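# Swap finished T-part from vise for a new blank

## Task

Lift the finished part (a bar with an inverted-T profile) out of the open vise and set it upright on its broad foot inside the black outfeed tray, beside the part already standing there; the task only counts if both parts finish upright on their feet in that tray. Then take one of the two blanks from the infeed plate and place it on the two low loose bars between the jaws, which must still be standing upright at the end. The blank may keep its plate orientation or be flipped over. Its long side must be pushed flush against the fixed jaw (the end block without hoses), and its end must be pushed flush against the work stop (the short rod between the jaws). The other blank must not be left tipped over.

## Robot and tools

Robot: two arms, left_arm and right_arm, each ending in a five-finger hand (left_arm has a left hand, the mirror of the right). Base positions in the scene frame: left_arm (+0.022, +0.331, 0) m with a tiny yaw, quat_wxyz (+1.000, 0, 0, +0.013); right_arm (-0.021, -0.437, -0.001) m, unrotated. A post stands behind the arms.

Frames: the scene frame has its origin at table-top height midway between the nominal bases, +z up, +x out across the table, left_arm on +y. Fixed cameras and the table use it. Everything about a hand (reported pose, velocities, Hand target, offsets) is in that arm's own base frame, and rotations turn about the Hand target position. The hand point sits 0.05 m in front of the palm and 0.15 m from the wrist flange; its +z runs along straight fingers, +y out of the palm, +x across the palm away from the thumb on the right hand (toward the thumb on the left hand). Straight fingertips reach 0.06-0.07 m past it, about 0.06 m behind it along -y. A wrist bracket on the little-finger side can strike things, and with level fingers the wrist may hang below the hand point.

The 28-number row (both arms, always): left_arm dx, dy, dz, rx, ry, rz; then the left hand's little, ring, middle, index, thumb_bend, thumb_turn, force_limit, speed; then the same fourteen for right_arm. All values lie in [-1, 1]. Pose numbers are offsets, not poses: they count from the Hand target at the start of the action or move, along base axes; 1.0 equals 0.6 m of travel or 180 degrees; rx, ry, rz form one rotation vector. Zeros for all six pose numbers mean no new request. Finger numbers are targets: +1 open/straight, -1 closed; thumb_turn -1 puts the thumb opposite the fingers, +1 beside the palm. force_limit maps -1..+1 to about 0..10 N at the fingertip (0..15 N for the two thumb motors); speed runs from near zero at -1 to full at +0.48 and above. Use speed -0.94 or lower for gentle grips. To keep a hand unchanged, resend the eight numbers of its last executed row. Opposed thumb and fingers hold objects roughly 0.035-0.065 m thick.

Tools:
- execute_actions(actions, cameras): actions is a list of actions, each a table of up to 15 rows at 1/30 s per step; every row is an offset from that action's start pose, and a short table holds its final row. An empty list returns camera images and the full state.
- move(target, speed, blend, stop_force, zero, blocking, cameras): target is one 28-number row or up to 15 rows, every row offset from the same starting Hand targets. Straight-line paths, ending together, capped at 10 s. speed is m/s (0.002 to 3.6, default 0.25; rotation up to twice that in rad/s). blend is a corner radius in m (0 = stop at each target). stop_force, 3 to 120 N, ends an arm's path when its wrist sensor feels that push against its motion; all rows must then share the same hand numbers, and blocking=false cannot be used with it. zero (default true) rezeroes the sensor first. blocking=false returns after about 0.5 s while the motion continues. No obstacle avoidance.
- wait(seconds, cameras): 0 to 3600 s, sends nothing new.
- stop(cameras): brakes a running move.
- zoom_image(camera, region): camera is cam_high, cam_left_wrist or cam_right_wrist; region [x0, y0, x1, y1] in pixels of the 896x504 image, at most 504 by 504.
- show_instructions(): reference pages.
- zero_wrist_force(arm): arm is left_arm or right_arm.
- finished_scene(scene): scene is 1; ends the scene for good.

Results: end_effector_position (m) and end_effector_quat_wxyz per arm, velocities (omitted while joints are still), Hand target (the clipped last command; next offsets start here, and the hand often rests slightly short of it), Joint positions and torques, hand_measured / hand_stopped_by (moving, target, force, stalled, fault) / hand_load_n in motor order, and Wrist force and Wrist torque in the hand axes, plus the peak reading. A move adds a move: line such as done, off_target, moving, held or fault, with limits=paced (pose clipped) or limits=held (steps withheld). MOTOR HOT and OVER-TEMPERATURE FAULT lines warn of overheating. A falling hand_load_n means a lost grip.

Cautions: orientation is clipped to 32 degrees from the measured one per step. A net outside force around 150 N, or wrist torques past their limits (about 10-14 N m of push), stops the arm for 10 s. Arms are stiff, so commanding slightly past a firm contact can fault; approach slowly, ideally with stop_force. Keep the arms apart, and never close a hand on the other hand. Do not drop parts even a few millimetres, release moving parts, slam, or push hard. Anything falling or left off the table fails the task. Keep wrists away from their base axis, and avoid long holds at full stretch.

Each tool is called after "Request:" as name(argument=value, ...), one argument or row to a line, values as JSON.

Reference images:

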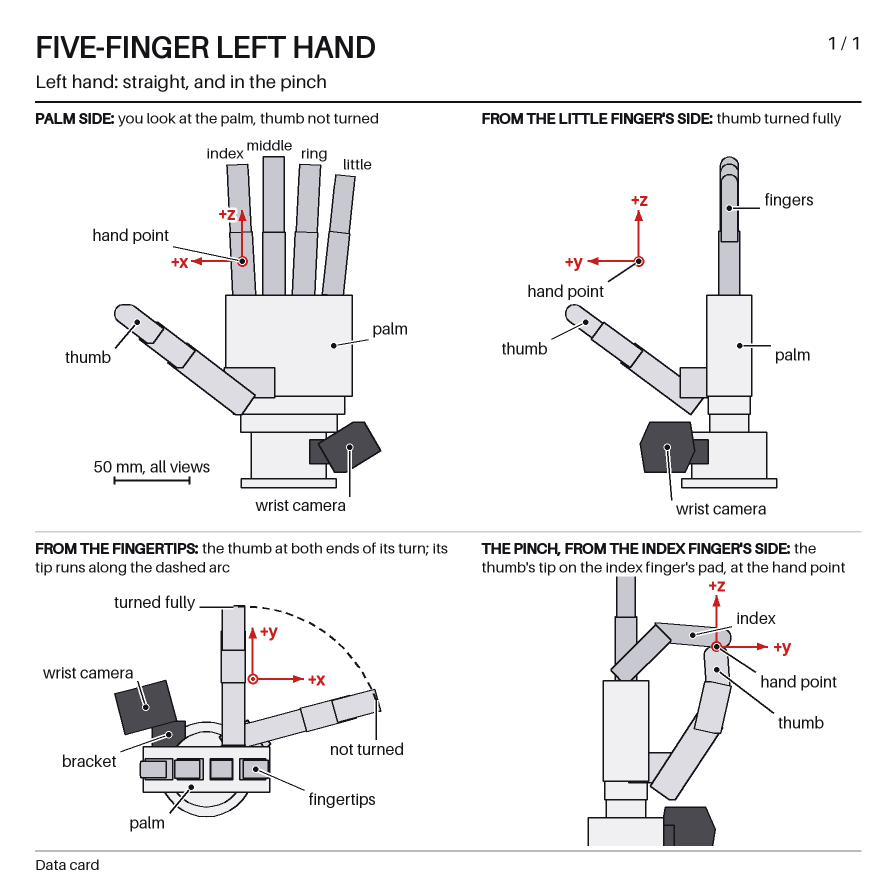

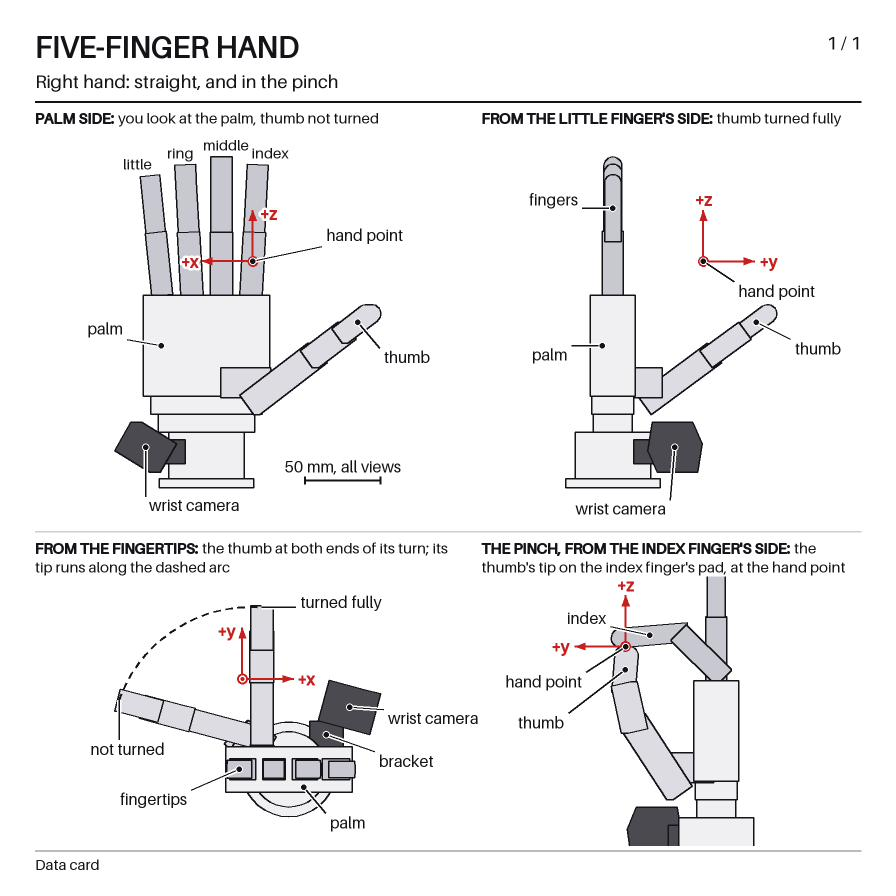

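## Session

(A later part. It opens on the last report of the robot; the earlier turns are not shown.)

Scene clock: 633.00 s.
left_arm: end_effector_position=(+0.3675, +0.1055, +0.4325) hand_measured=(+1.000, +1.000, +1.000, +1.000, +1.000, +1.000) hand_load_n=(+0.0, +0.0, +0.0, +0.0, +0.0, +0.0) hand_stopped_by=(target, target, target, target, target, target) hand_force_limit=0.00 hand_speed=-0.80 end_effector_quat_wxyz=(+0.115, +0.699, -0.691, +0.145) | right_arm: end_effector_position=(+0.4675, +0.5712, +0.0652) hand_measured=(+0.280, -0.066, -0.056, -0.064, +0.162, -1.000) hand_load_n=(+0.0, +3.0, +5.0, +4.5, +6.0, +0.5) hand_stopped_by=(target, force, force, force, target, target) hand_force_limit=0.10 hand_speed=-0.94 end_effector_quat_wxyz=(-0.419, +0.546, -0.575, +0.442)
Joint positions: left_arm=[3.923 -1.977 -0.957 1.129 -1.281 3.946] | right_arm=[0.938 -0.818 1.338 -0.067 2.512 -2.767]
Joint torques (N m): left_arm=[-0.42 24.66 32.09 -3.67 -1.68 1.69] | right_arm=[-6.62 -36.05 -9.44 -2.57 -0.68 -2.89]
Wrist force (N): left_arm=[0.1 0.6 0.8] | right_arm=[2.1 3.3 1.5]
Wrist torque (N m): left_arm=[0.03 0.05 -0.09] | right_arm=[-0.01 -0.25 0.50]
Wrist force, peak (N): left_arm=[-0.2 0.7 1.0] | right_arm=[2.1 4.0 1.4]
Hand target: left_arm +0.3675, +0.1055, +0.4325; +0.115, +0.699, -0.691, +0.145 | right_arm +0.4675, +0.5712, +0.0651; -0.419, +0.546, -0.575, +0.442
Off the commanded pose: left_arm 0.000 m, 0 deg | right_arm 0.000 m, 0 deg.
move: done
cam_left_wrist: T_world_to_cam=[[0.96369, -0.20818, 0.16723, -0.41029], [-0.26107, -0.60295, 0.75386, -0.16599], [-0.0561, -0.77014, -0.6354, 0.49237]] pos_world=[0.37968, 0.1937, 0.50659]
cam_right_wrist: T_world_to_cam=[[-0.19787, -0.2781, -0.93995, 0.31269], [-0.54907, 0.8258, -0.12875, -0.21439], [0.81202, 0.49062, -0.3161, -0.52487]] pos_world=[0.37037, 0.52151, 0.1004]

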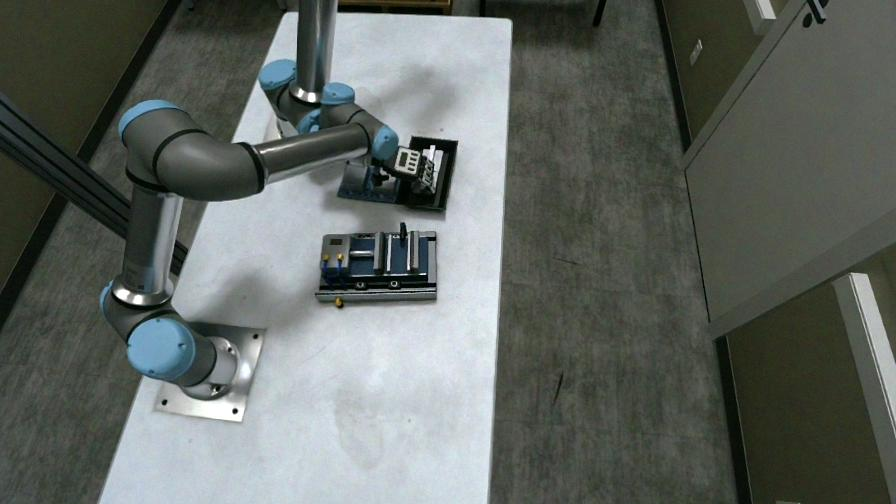

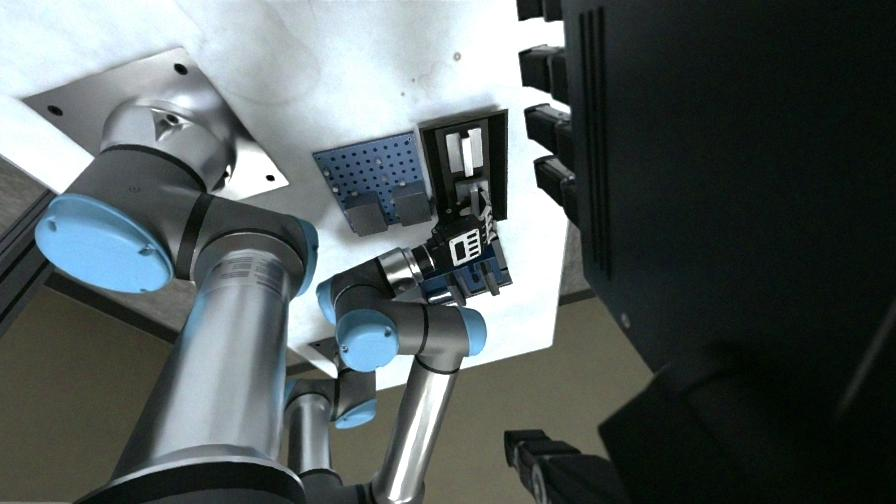

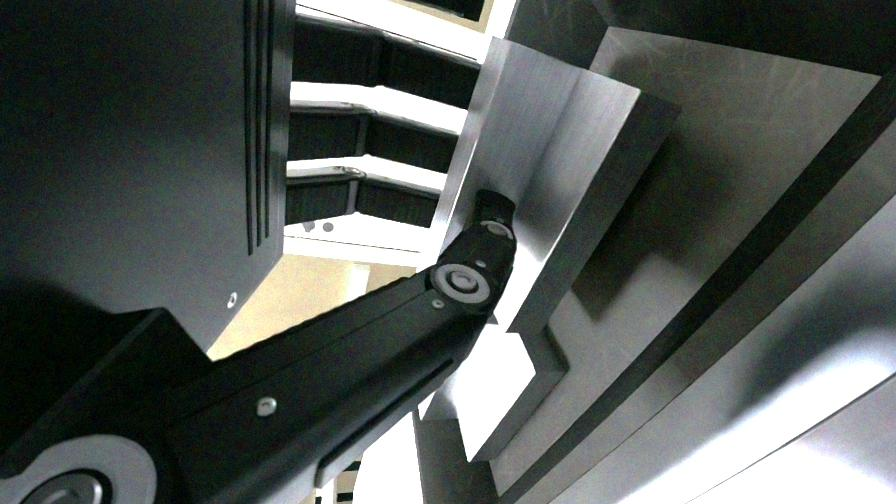

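Request:
move(
  target=[0,0,0,0,0,0,1,1,1,1,1,1,0,-0.8,0.005,0,-0.022,0,0,0,0.28,-0.3,-0.3,-0.3,0.16,-1,0.1,-0.94],
  speed=0.04,
)

Request:
move(
  target=[0,0,0,0,0,0,1,1,1,1,1,1,0,-0.8,0,0,-0.028,0,0,0,0.28,-0.3,-0.3,-0.3,0.16,-1,0.1,-0.94],
  speed=0.006,
  stop_force=3,
  cameras=["all"],
)

Request:
zoom_image(
  camera="cam_left_wrist",
  region=[420, 100, 520, 250],
)

Request:
zoom_image(
  camera="cam_right_wrist",
  region=[400, 20, 800, 420],
)

Scene clock: 641.90 s.
left_arm: end_effector_position=(+0.3675, +0.1055, +0.4325) hand_measured=(+1.000, +1.000, +1.000, +1.000, +1.000, +1.000) hand_load_n=(+0.0, +0.0, +0.0, +0.0, +0.0, +0.0) hand_stopped_by=(target, target, target, target, target, target) hand_force_limit=0.00 hand_speed=-0.80 end_effector_quat_wxyz=(+0.115, +0.699, -0.691, +0.145) | right_arm: end_effector_position=(+0.4705, +0.5712, +0.0520) hand_measured=(+0.280, -0.066, -0.056, -0.064, +0.162, -1.000) hand_load_n=(+0.0, +3.0, +5.0, +4.5, +6.0, +1.0) hand_stopped_by=(target, force, force, force, target, target) hand_force_limit=0.10 hand_speed=-0.94 end_effector_quat_wxyz=(-0.419, +0.546, -0.575, +0.442)
Joint positions: left_arm=[3.923 -1.977 -0.957 1.129 -1.281 3.946] | right_arm=[0.934 -0.799 1.343 -0.093 2.508 -2.77]
Joint torques (N m): left_arm=[0.06 24.28 31.46 -3.66 -1.74 1.57] | right_arm=[-6.71 -35.69 -9.99 -2.74 -0.63 -2.79]
Wrist force (N): left_arm=[0.3 0.7 0.5] | right_arm=[2.0 3.1 1.5]
Wrist torque (N m): left_arm=[0.07 0.01 -0.08] | right_arm=[-0.03 -0.23 0.49]
Wrist force, peak (N): left_arm=[0.1 0.9 0.9] | right_arm=[2.2 3.6 1.6]
Hand target: left_arm +0.3675, +0.1055, +0.4325; +0.115, +0.699, -0.691, +0.145 | right_arm +0.4705, +0.5712, +0.0519; -0.419, +0.546, -0.575, +0.442
Off the commanded pose: left_arm 0.000 m, 0 deg | right_arm 0.000 m, 0 deg.
move: done

Scene clock: 644.43 s.
left_arm: end_effector_position=(+0.3675, +0.1055, +0.4325) hand_measured=(+1.000, +1.000, +1.000, +1.000, +1.000, +1.000) hand_load_n=(+0.0, +0.0, +0.0, +0.0, +0.0, +0.0) hand_stopped_by=(target, target, target, target, target, target) hand_force_limit=0.00 hand_speed=-0.80 end_effector_quat_wxyz=(+0.115, +0.699, -0.691, +0.145) | right_arm: end_effector_position=(+0.4705, +0.5712, +0.0445) hand_measured=(+0.280, -0.066, -0.056, -0.064, +0.162, -1.000) hand_load_n=(+0.0, +4.0, +4.5, +5.0, +3.5, +0.5) hand_stopped_by=(target, force, force, force, target, target) hand_force_limit=0.10 hand_speed=-0.94 end_effector_quat_wxyz=(-0.419, +0.546, -0.575, +0.442)
Joint positions: left_arm=[3.923 -1.977 -0.957 1.129 -1.281 3.946] | right_arm=[0.934 -0.79 1.347 -0.107 2.508 -2.77]
Joint torques (N m): left_arm=[-1.18 25 31.5 -3.69 -1.82 1.55] | right_arm=[-6.37 -56.27 -22.43 2.19 -0.7 -2.65]
Wrist force (N): left_arm=[0.0 0.7 0.6] | right_arm=[2.0 2.7 0.9]
Wrist torque (N m): left_arm=[0.07 0.04 -0.10] | right_arm=[-0.04 -0.23 0.48]
Wrist force, peak (N): left_arm=[-0.2 0.8 1.0] | right_arm=[2.1 3.4 1.4]
Hand target: left_arm +0.3675, +0.1055, +0.4325; +0.115, +0.699, -0.691, +0.145 | right_arm +0.4705, +0.5712, +0.0445; -0.419, +0.546, -0.575, +0.442 (not the last commanded pose)
Off the commanded pose: left_arm 0.000 m, 0 deg | right_arm 0.009 m, 0 deg.
move: contact (right_arm)
cam_left_wrist: T_world_to_cam=[[0.96369, -0.20818, 0.16723, -0.41029], [-0.26107, -0.60295, 0.75386, -0.16599], [-0.0561, -0.77014, -0.6354, 0.49237]] pos_world=[0.37968, 0.1937, 0.50659]
cam_right_wrist: T_world_to_cam=[[-0.19787, -0.2781, -0.93995, 0.29383], [-0.54907, 0.8258, -0.12875, -0.2154], [0.81202, 0.49062, -0.3161, -0.53385]] pos_world=[0.37337, 0.52151, 0.0797]

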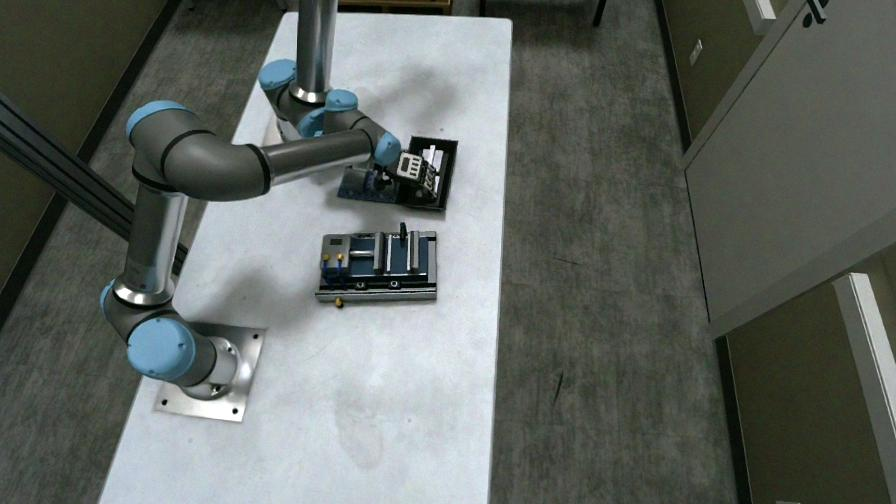

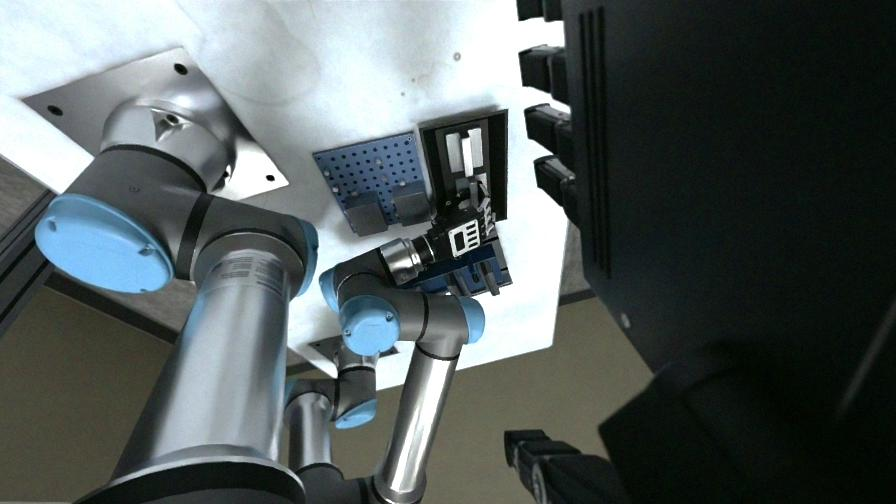

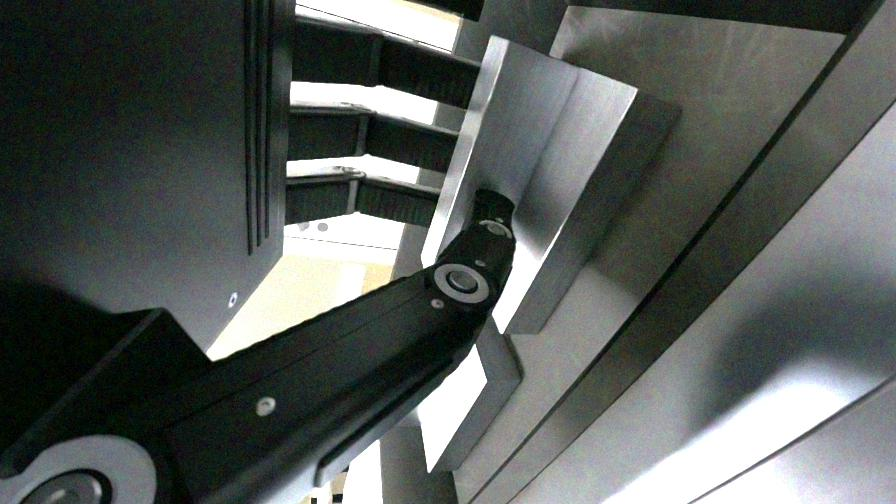

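Scaled by 3.360.

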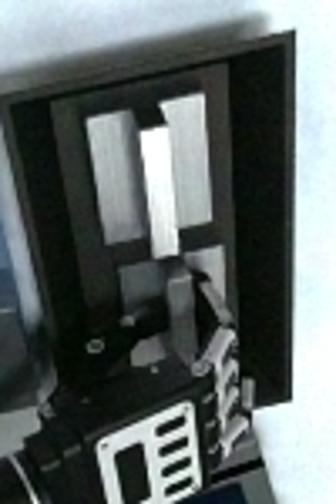

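Scaled by 1.260.

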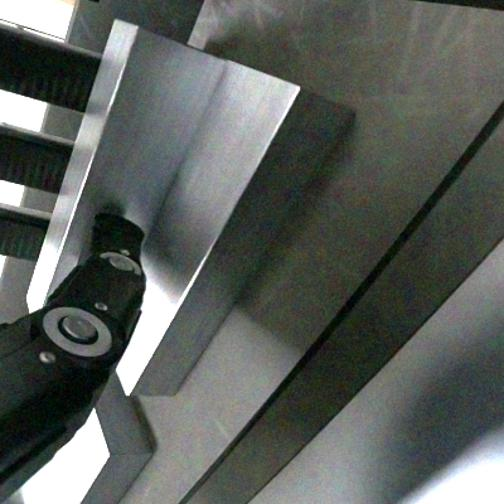

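Request:
move(
  target=[0,0,0,0,0,0,1,1,1,1,1,1,0,-0.8,0,0,-0.005,0,0,0,0.28,-0.3,-0.3,-0.3,0.16,-1,0.1,-0.94],
  speed=0.004,
  stop_force=4,
  cameras=["cam_right_wrist"],
)

Request:
zoom_image(
  camera="cam_right_wrist",
  region=[400, 20, 720, 340],
)

Scene clock: 650.83 s.
left_arm: end_effector_position=(+0.3675, +0.1055, +0.4325) hand_measured=(+1.000, +1.000, +1.000, +1.000, +1.000, +1.000) hand_load_n=(+0.0, +0.0, +0.0, -0.5, +0.0, +0.0) hand_stopped_by=(target, target, target, target, target, target) hand_force_limit=0.00 hand_speed=-0.80 end_effector_quat_wxyz=(+0.115, +0.699, -0.691, +0.145) | right_arm: end_effector_position=(+0.4705, +0.5713, +0.0443) hand_measured=(+0.280, -0.066, -0.056, -0.064, +0.162, -1.000) hand_load_n=(+0.0, +4.0, +5.0, +5.0, +3.5, +0.5) hand_stopped_by=(target, force, force, force, target, target) hand_force_limit=0.10 hand_speed=-0.94 end_effector_quat_wxyz=(-0.419, +0.546, -0.575, +0.442)
Joint positions: left_arm=[3.923 -1.977 -0.957 1.129 -1.281 3.946] | right_arm=[0.934 -0.789 1.347 -0.107 2.508 -2.77]
Joint torques (N m): left_arm=[-1.71 24.63 31.73 -3.72 -1.72 1.39] | right_arm=[-4.62 -53.52 -21.41 2.63 -0.74 -2.57]
Wrist force (N): left_arm=[0.0 0.5 0.7] | right_arm=[2.8 -1.5 -0.9]
Wrist torque (N m): left_arm=[0.04 0.04 -0.09] | right_arm=[-0.14 -0.23 0.39]
Wrist force, peak (N): left_arm=[0.3 0.8 1.1] | right_arm=[3.5 -7.5 -3.2]
Hand target: left_arm +0.3675, +0.1055, +0.4325; +0.115, +0.699, -0.691, +0.145 | right_arm +0.4705, +0.5713, +0.0443; -0.419, +0.546, -0.575, +0.442 (not the last commanded pose)
Off the commanded pose: left_arm 0.000 m, 0 deg | right_arm 0.003 m, 0 deg.
move: contact (right_arm)
cam_right_wrist: T_world_to_cam=[[-0.19771, -0.27779, -0.94008, 0.29336], [-0.54902, 0.82586, -0.12857, -0.21559], [0.81209, 0.4907, -0.31579, -0.53409]] pos_world=[0.37337, 0.52162, 0.0794]

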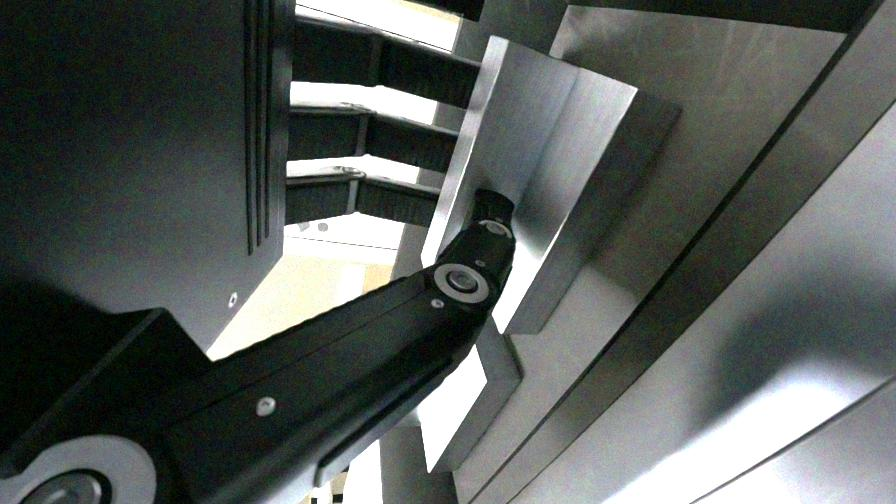

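Scaled by 1.575.

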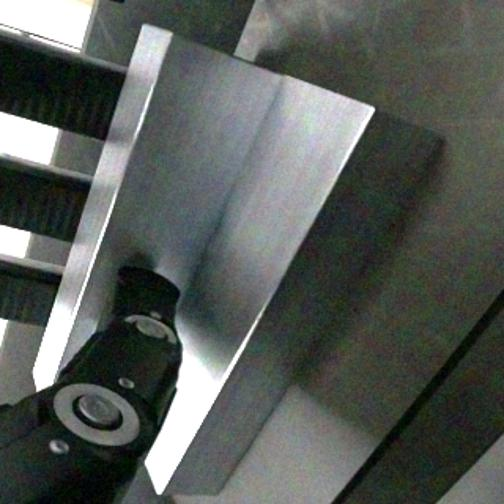

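Request:
move(
  target=[0,0,0,0,0,0,1,1,1,1,1,1,0,-0.8,0,0,0,0,0,0,0.28,0.05,0.05,0.05,0.16,-1,0.1,-0.9],
  cameras=["cam_right_wrist"],
)

Request:
zoom_image(
  camera="cam_right_wrist",
  region=[400, 20, 720, 340],
)

Scene clock: 655.87 s.
left_arm: end_effector_position=(+0.3675, +0.1055, +0.4325) hand_measured=(+1.000, +1.000, +1.000, +1.000, +1.000, +1.000) hand_load_n=(+0.0, +0.0, +0.0, +0.0, +0.0, +0.0) hand_stopped_by=(target, target, target, target, target, target) hand_force_limit=0.00 hand_speed=-0.80 end_effector_quat_wxyz=(+0.115, +0.699, -0.691, +0.145) | right_arm: end_effector_position=(+0.4705, +0.5713, +0.0443) hand_measured=(+0.280, +0.050, +0.050, +0.050, +0.160, -1.000) hand_load_n=(+0.0, +0.0, +0.0, +0.0, +1.0, +0.0) hand_stopped_by=(target, target, target, target, target, target) hand_force_limit=0.10 hand_speed=-0.90 end_effector_quat_wxyz=(-0.419, +0.546, -0.575, +0.442)
Joint positions: left_arm=[3.923 -1.977 -0.957 1.129 -1.281 3.946] | right_arm=[0.934 -0.79 1.347 -0.107 2.508 -2.77]
Joint torques (N m): left_arm=[-2.34 24.9 31.07 -3.8 -1.73 1.52] | right_arm=[-5.35 -53.82 -21.06 0.36 -0.58 -2.5]
Wrist force (N): left_arm=[0.0 0.6 0.6] | right_arm=[1.9 1.1 0.4]
Wrist torque (N m): left_arm=[0.05 0.05 -0.10] | right_arm=[-0.11 -0.19 0.43]
Wrist force, peak (N): left_arm=[0.3 0.7 1.1] | right_arm=[3.2 -2.5 -1.3]
Hand target: left_arm +0.3675, +0.1055, +0.4325; +0.115, +0.699, -0.691, +0.145 | right_arm +0.4705, +0.5713, +0.0443; -0.419, +0.546, -0.575, +0.442
Off the commanded pose: left_arm 0.000 m, 0 deg | right_arm 0.000 m, 0 deg.
move: done
cam_right_wrist: T_world_to_cam=[[-0.19771, -0.27779, -0.94008, 0.29336], [-0.54902, 0.82586, -0.12857, -0.21559], [0.81209, 0.4907, -0.31579, -0.53409]] pos_world=[0.37337, 0.52162, 0.0794]

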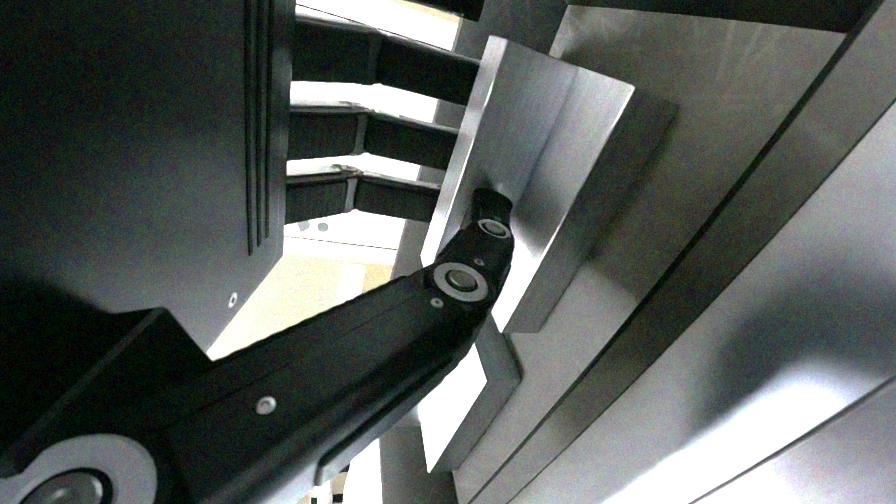

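Scaled by 1.575.

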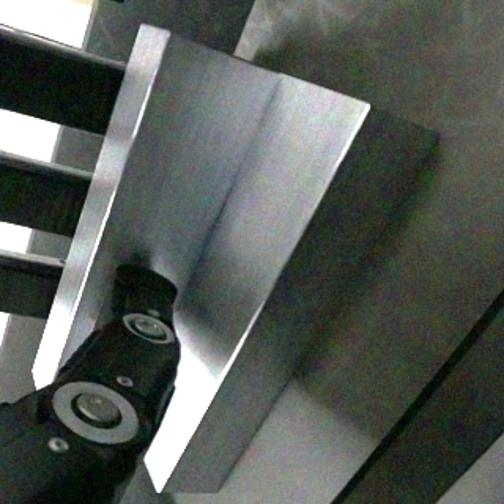

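Request:
move(
  target=[
    [0,0,0,0,0,0,1,1,1,1,1,1,0,-0.8,-0.008,0.0004,0,0,0,0,0.28,0.24,0.24,0.24,0.16,-1,0.1,-0.7],
    [0,0,0,0,0,0,1,1,1,1,1,1,0,-0.8,-0.008,0.0004,0.2,0,0,0,0.28,0.24,0.24,0.24,0.16,-1,0.1,-0.7],
  ],
  speed=[0.02,0.06],
  cameras=["all"],
)

Request:
zoom_image(
  camera="cam_right_wrist",
  region=[460, 20, 896, 456],
)

Request:
zoom_image(
  camera="cam_left_wrist",
  region=[300, 80, 520, 300],
)

Scene clock: 691.57 s.
left_arm: end_effector_position=(+0.3675, +0.1055, +0.4325) hand_measured=(+1.000, +1.000, +1.000, +1.000, +1.000, +1.000) hand_load_n=(+0.0, +0.0, +0.0, +0.0, +0.0, +0.0) hand_stopped_by=(target, target, target, target, target, target) hand_force_limit=0.00 hand_speed=-0.80 end_effector_quat_wxyz=(+0.115, +0.699, -0.691, +0.145) | right_arm: end_effector_position=(+0.4657, +0.5715, +0.1642) hand_measured=(+0.280, +0.240, +0.240, +0.240, +0.160, -1.000) hand_load_n=(+0.0, +0.0, +0.0, +0.0, +0.0, +0.0) hand_stopped_by=(target, target, target, target, target, target) hand_force_limit=0.10 hand_speed=-0.70 end_effector_quat_wxyz=(-0.419, +0.546, -0.575, +0.442)
Joint positions: left_arm=[3.923 -1.977 -0.957 1.129 -1.281 3.946] | right_arm=[0.941 -0.917 1.238 0.134 2.514 -2.765]
Joint torques (N m): left_arm=[-2.81 25.1 30.76 -3.7 -1.92 1.33] | right_arm=[7.91 -53.13 -23.64 2.89 1.44 2.34]
Wrist force (N): left_arm=[0.4 0.6 0.9] | right_arm=[1.8 0.3 0.9]
Wrist torque (N m): left_arm=[0.05 -0.01 -0.08] | right_arm=[-0.15 -0.18 0.24]
Wrist force, peak (N): left_arm=[-0.3 1.0 0.8] | right_arm=[2.3 1.2 0.3]
Hand target: left_arm +0.3675, +0.1055, +0.4325; +0.115, +0.699, -0.691, +0.145 | right_arm +0.4657, +0.5715, +0.1643; -0.419, +0.546, -0.575, +0.442
Off the commanded pose: left_arm 0.000 m, 0 deg | right_arm 0.000 m, 0 deg.
move: done
cam_left_wrist: T_world_to_cam=[[0.96369, -0.20818, 0.16723, -0.41029], [-0.26107, -0.60295, 0.75386, -0.16599], [-0.0561, -0.77014, -0.6354, 0.49237]] pos_world=[0.37968, 0.1937, 0.50659]
cam_right_wrist: T_world_to_cam=[[-0.19768, -0.27777, -0.94009, 0.40516], [-0.54908, 0.82582, -0.12854, -0.20293], [0.81205, 0.49077, -0.31577, -0.49246]] pos_world=[0.36857, 0.52182, 0.1993]

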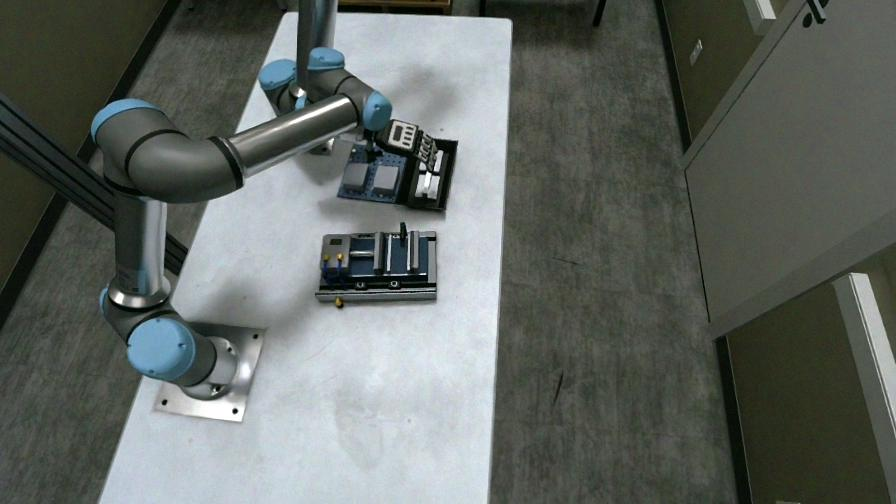

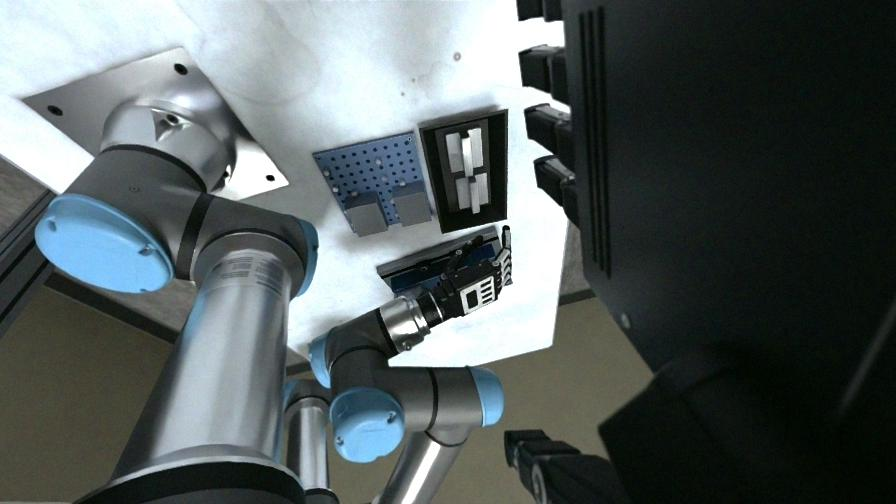

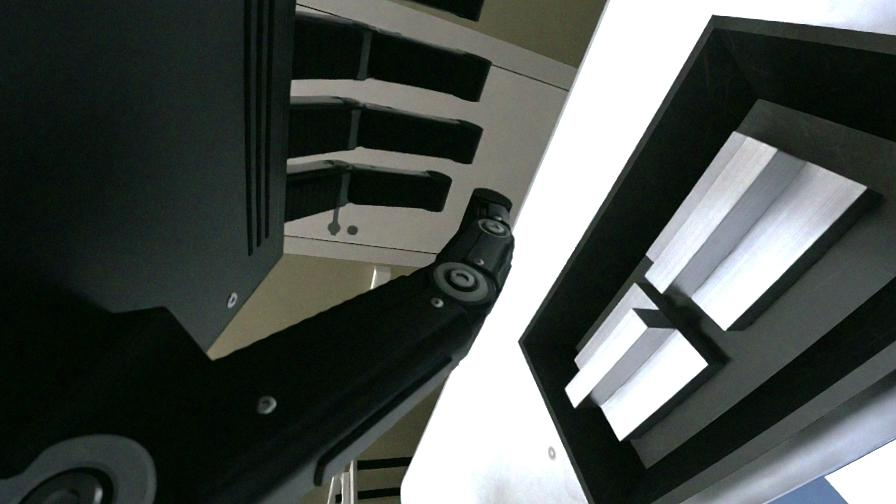

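Scaled by 1.156.

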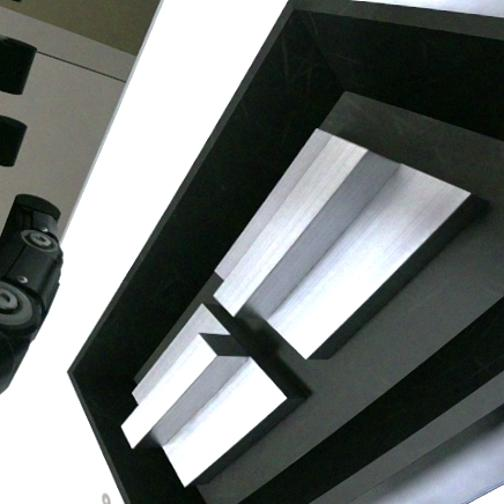

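Scaled by 2.291.

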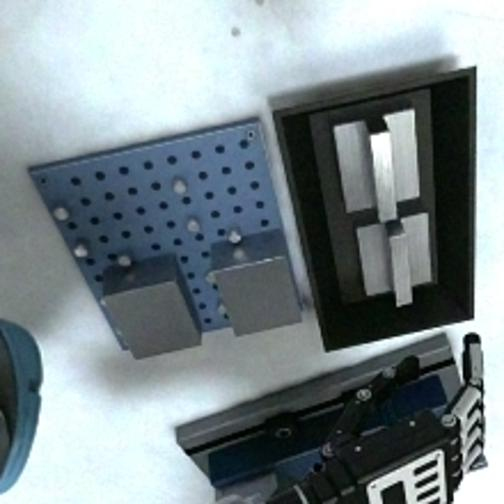

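Request:
move(
  target=[0,0,0,0,0,0,1,1,1,1,1,1,0,-0.8,-0.3278,-0.1358,-0.057,0.0068,0.1109,-0.0056,0.56,0.56,0.56,0.56,1,-1,0.1,-0.5],
  speed=0.15,
  cameras=["all"],
)

Request:
zoom_image(
  camera="cam_right_wrist",
  region=[380, 50, 800, 470],
)

Scene clock: 704.37 s.
left_arm: end_effector_position=(+0.3675, +0.1055, +0.4325) hand_measured=(+1.000, +1.000, +1.000, +1.000, +1.000, +1.000) hand_load_n=(+0.0, +0.0, +0.0, +0.0, +0.0, +0.0) hand_stopped_by=(target, target, target, target, target, target) hand_force_limit=0.00 hand_speed=-0.80 end_effector_quat_wxyz=(+0.115, +0.699, -0.691, +0.145) | right_arm: end_effector_position=(+0.2692, +0.4901, +0.1301) hand_measured=(+0.560, +0.560, +0.560, +0.560, +1.000, -1.000) hand_load_n=(+0.0, +0.0, +0.0, +0.0, +0.0, +0.0) hand_stopped_by=(target, target, target, target, target, target) hand_force_limit=0.10 hand_speed=-0.50 end_effector_quat_wxyz=(-0.315, +0.605, -0.649, +0.338)
Joint positions: left_arm=[3.923 -1.977 -0.957 1.129 -1.281 3.946] | right_arm=[1.088 -1.095 1.538 0.607 2.421 -2.224]
Joint torques (N m): left_arm=[-3.01 24.82 31.52 -3.74 -1.79 1.31] | right_arm=[8.06 -45.05 -8.16 4.23 -0.43 2.27]
Wrist force (N): left_arm=[0.1 0.8 0.4] | right_arm=[1.7 0.0 0.9]
Wrist torque (N m): left_arm=[0.09 0.04 -0.10] | right_arm=[-0.14 -0.22 0.20]
Wrist force, peak (N): left_arm=[0.0 1.0 1.0] | right_arm=[2.3 0.5 0.5]
Hand target: left_arm +0.3675, +0.1055, +0.4325; +0.115, +0.699, -0.691, +0.145 | right_arm +0.2691, +0.4901, +0.1301; -0.315, +0.605, -0.649, +0.338
Off the commanded pose: left_arm 0.000 m, 0 deg | right_arm 0.000 m, 0 deg.
move: done
cam_left_wrist: T_world_to_cam=[[0.96369, -0.20818, 0.16723, -0.41029], [-0.26107, -0.60295, 0.75386, -0.16599], [-0.0561, -0.77014, -0.6354, 0.49237]] pos_world=[0.37968, 0.1937, 0.50659]
cam_right_wrist: T_world_to_cam=[[-0.51213, -0.25246, -0.82096, 0.3684], [-0.5426, 0.83604, 0.08138, -0.2821], [0.66581, 0.48714, -0.56515, -0.23006]] pos_world=[0.18878, 0.44093, 0.19539]

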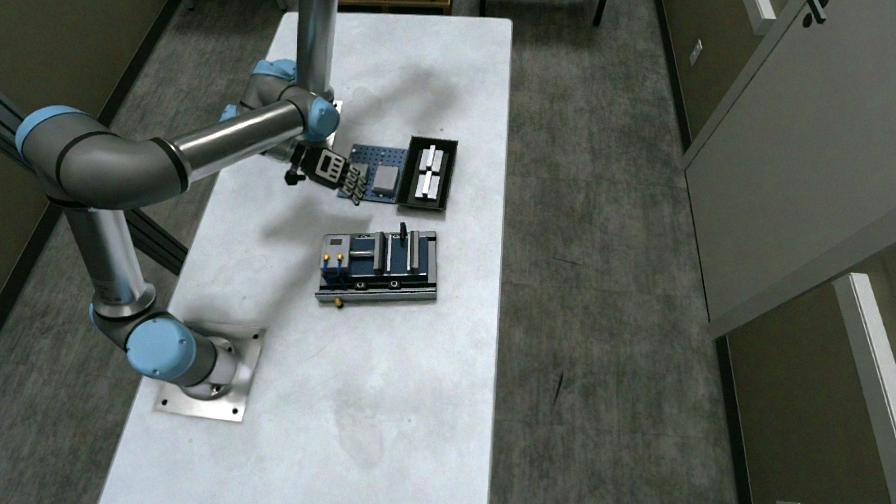

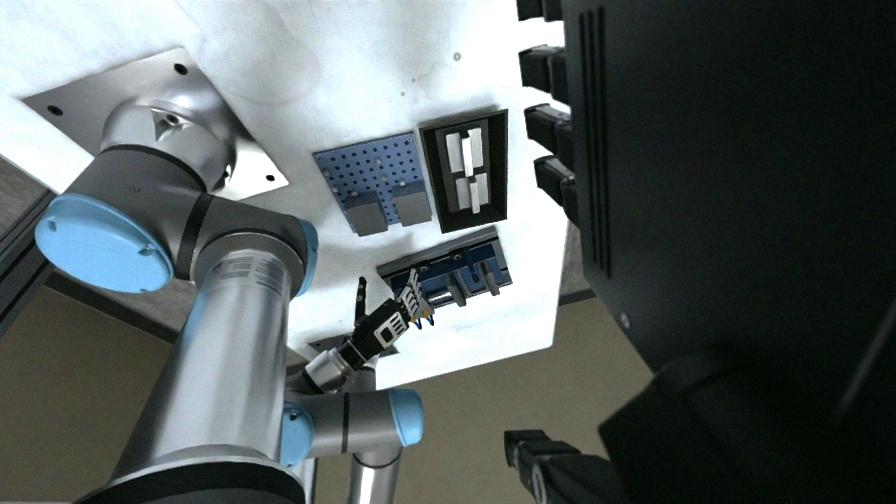

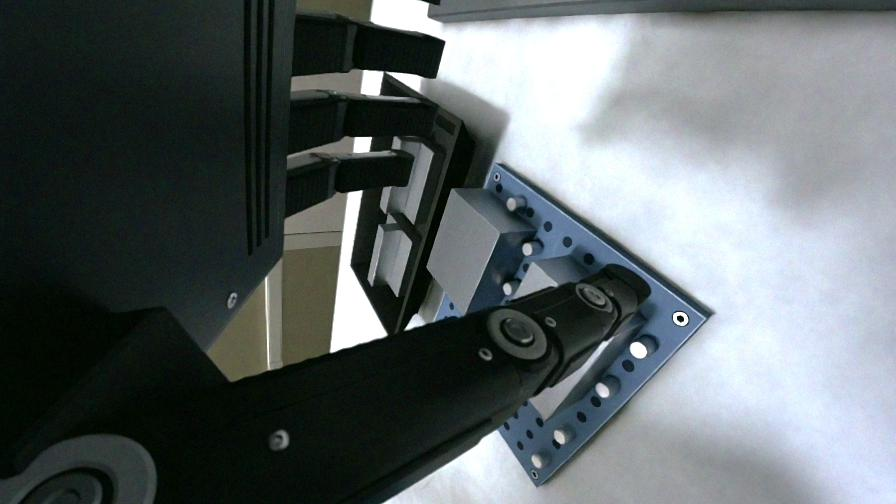

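Scaled by 1.200.

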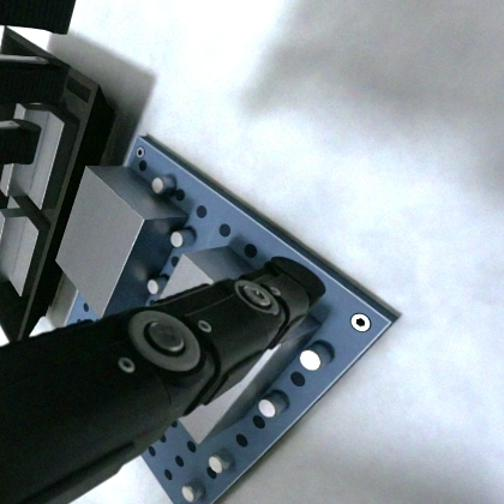

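Request:
move(
  target=[0,0,0,0,0,0,1,1,1,1,1,1,0,-0.8,0,0,0,0,0,0,0.9,0.9,0.9,0.9,1,0.6,0.1,-0.2],
  cameras=["cam_right_wrist"],
)

Request:
zoom_image(
  camera="cam_right_wrist",
  region=[360, 100, 560, 300],
)

Request:
zoom_image(
  camera="cam_right_wrist",
  region=[460, 220, 720, 480],
)

Scene clock: 712.43 s.
left_arm: end_effector_position=(+0.3675, +0.1055, +0.4325) hand_measured=(+1.000, +1.000, +1.000, +1.000, +1.000, +1.000) hand_load_n=(+0.0, +0.0, +0.0, +0.0, +0.0, +0.0) hand_stopped_by=(target, target, target, target, target, target) hand_force_limit=0.00 hand_speed=-0.80 end_effector_quat_wxyz=(+0.115, +0.699, -0.691, +0.145) | right_arm: end_effector_position=(+0.2691, +0.4901, +0.1301) hand_measured=(+0.900, +0.900, +0.900, +0.900, +1.000, +0.600) hand_load_n=(+0.0, +0.0, +0.0, +0.0, +0.0, +0.0) hand_stopped_by=(target, target, target, target, target, target) hand_force_limit=0.10 hand_speed=-0.20 end_effector_quat_wxyz=(-0.315, +0.605, -0.649, +0.338)
Joint positions: left_arm=[3.923 -1.977 -0.957 1.129 -1.281 3.946] | right_arm=[1.088 -1.095 1.538 0.607 2.421 -2.223]
Joint torques (N m): left_arm=[-3.96 24.94 31.84 -3.7 -1.88 1.15] | right_arm=[6.51 -43.95 -12.52 2.53 1.42 2.26]
Wrist force (N): left_arm=[-0.2 0.6 0.6] | right_arm=[1.6 0.2 0.8]
Wrist torque (N m): left_arm=[0.05 0.09 -0.11] | right_arm=[-0.09 -0.22 0.20]
Wrist force, peak (N): left_arm=[-0.2 0.8 1.1] | right_arm=[1.8 0.2 1.2]
Hand target: left_arm +0.3675, +0.1055, +0.4325; +0.115, +0.699, -0.691, +0.145 | right_arm +0.2691, +0.4901, +0.1301; -0.315, +0.605, -0.649, +0.338
Off the commanded pose: left_arm 0.000 m, 0 deg | right_arm 0.000 m, 0 deg.
move: done
cam_right_wrist: T_world_to_cam=[[-0.51226, -0.25246, -0.82088, 0.36834], [-0.54259, 0.83604, 0.08148, -0.28209], [0.66572, 0.48714, -0.56525, -0.22991]] pos_world=[0.18868, 0.44083, 0.19539]

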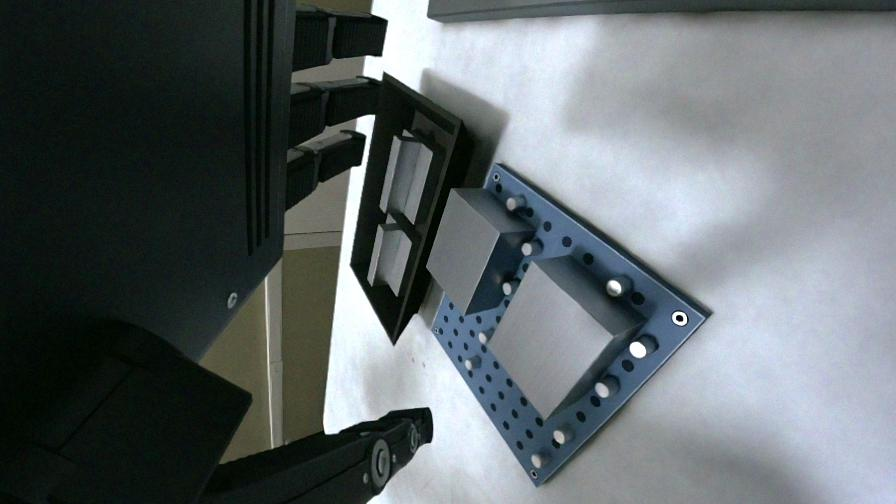

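Scaled by 2.520.

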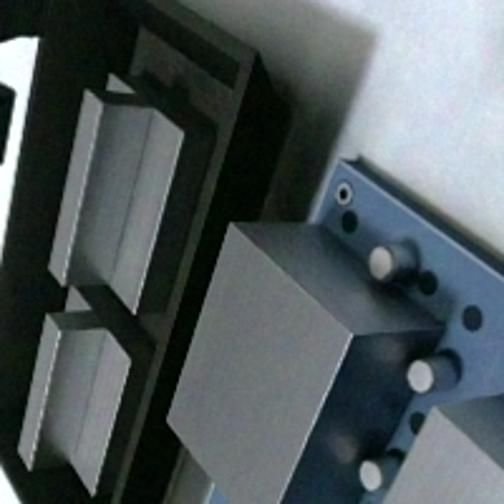

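Scaled by 1.938.

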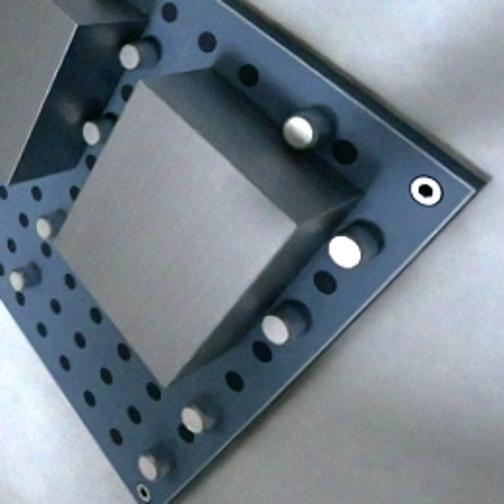

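Request:
move(
  target=[
    [0,0,0,0,0,0,1,1,1,1,1,1,0,-0.8,0,0,0,0,0,0,0.42,0.42,0.42,0.42,1,-1,0.1,-0.2],
    [0,0,0,0,0,0,1,1,1,1,1,1,0,-0.8,-0.0055,0.1645,0,0,0,0.0056,0.42,0.42,0.42,0.42,1,-1,0.1,-0.2],
  ],
  speed=0.08,
  cameras=["all"],
)

Request:
zoom_image(
  camera="cam_right_wrist",
  region=[380, 50, 800, 470],
)

Request:
zoom_image(
  camera="cam_left_wrist",
  region=[240, 140, 480, 380],
)

Scene clock: 752.83 s.
left_arm: end_effector_position=(+0.3675, +0.1055, +0.4325) hand_measured=(+1.000, +1.000, +1.000, +1.000, +1.000, +1.000) hand_load_n=(+0.0, +0.0, +0.0, +0.0, +0.0, +0.0) hand_stopped_by=(target, target, target, target, target, target) hand_force_limit=0.00 hand_speed=-0.80 end_effector_quat_wxyz=(+0.115, +0.699, -0.691, +0.145) | right_arm: end_effector_position=(+0.2659, +0.5743, +0.1299) hand_measured=(+0.420, +0.420, +0.420, +0.420, +1.000, -1.000) hand_load_n=(+0.0, +0.0, +0.0, +0.0, +0.0, +0.0) hand_stopped_by=(target, target, target, target, target, target) hand_force_limit=0.10 hand_speed=-0.20 end_effector_quat_wxyz=(-0.318, +0.610, -0.644, +0.336)
Joint positions: left_arm=[3.923 -1.977 -0.957 1.129 -1.281 3.946] | right_arm=[1.163 -0.902 1.238 0.773 2.448 -2.145]
Joint torques (N m): left_arm=[-5.22 25.2 31.16 -3.67 -1.75 0.96] | right_arm=[-6.51 -52.42 -9.26 -0.79 -0.28 -2.83]
Wrist force (N): left_arm=[-0.3 0.4 0.7] | right_arm=[1.6 0.3 0.5]
Wrist torque (N m): left_arm=[0.02 0.09 -0.11] | right_arm=[-0.08 -0.23 0.36]
Wrist force, peak (N): left_arm=[-0.2 1.0 0.9] | right_arm=[2.3 -0.4 0.9]
Hand target: left_arm +0.3675, +0.1055, +0.4325; +0.115, +0.699, -0.691, +0.145 | right_arm +0.2660, +0.5743, +0.1299; -0.318, +0.610, -0.644, +0.336 (not the last commanded pose)
Off the commanded pose: left_arm 0.000 m, 0 deg | right_arm 0.014 m, 0 deg.
move: held (right_arm; a check stopped the path); path passed 1 of 2 targets; limits=held
pose unreachable (right arm): on one or more control steps of this call, first in action 0 (counted from 0), this arm could not follow its commanded pose, so it was not sent that pose on those steps. It may still have moved: this result reports where it is.
cause: moving toward the commanded pose would bring a part of the arm too close to another arm (a part of this arm just beyond joint 4 (wrist 1) and a part of the left arm just beyond its joint 2 (shoulder lift), at the place that arm is still heading or pushing toward).
cam_left_wrist: T_world_to_cam=[[0.96369, -0.20818, 0.16723, -0.41029], [-0.26107, -0.60295, 0.75386, -0.16599], [-0.0561, -0.77014, -0.6354, 0.49237]] pos_world=[0.37968, 0.1937, 0.50659]
cam_right_wrist: T_world_to_cam=[[-0.50765, -0.26031, -0.8213, 0.39126], [-0.55657, 0.82674, 0.08199, -0.34529], [0.65766, 0.49873, -0.56458, -0.27359]] pos_world=[0.18638, 0.52376, 0.19518]

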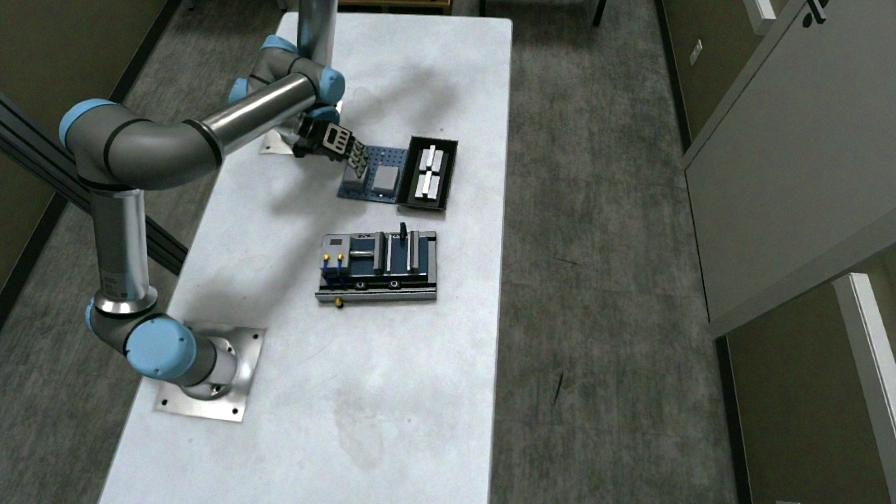

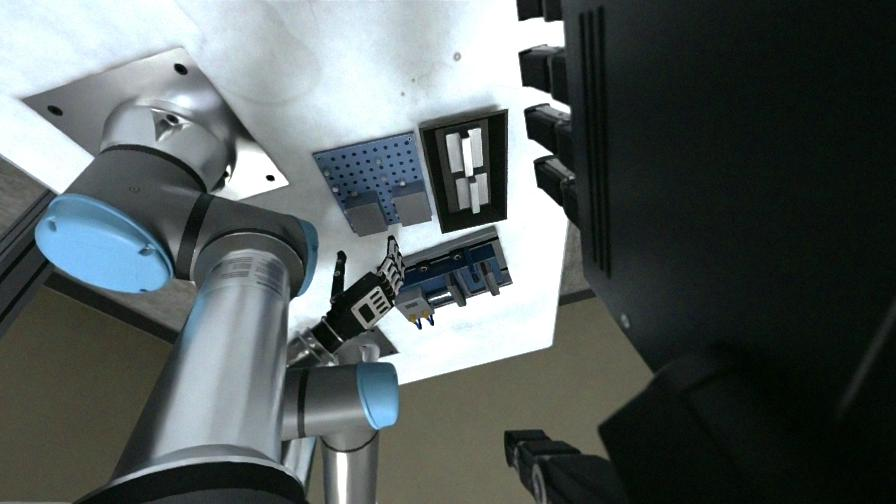

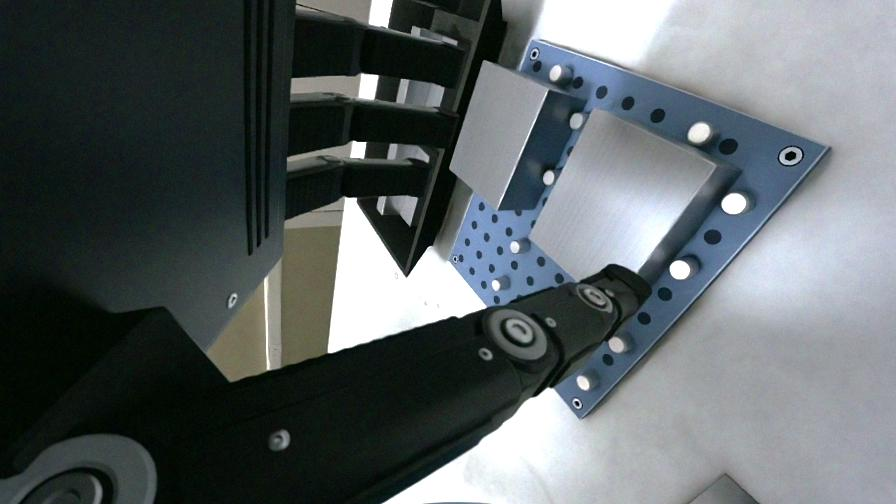

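Scaled by 1.200.

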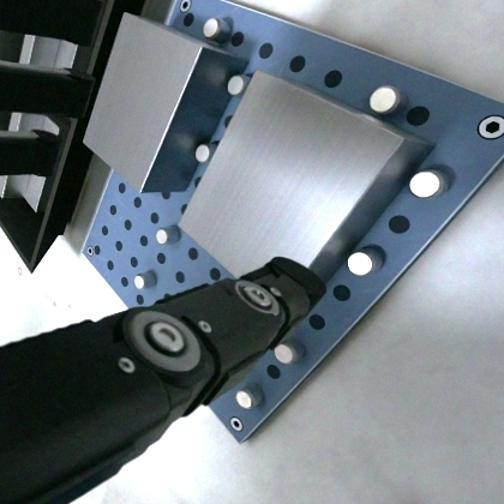

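Scaled by 2.100.

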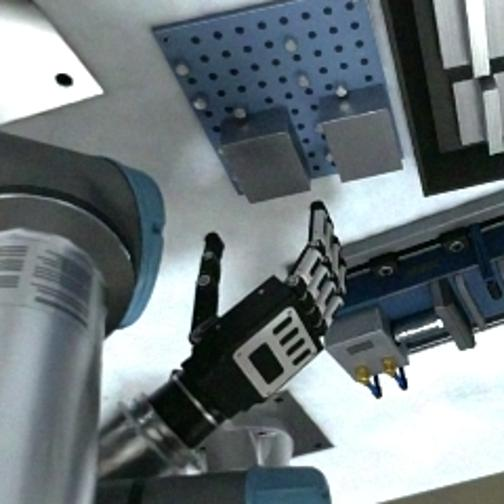

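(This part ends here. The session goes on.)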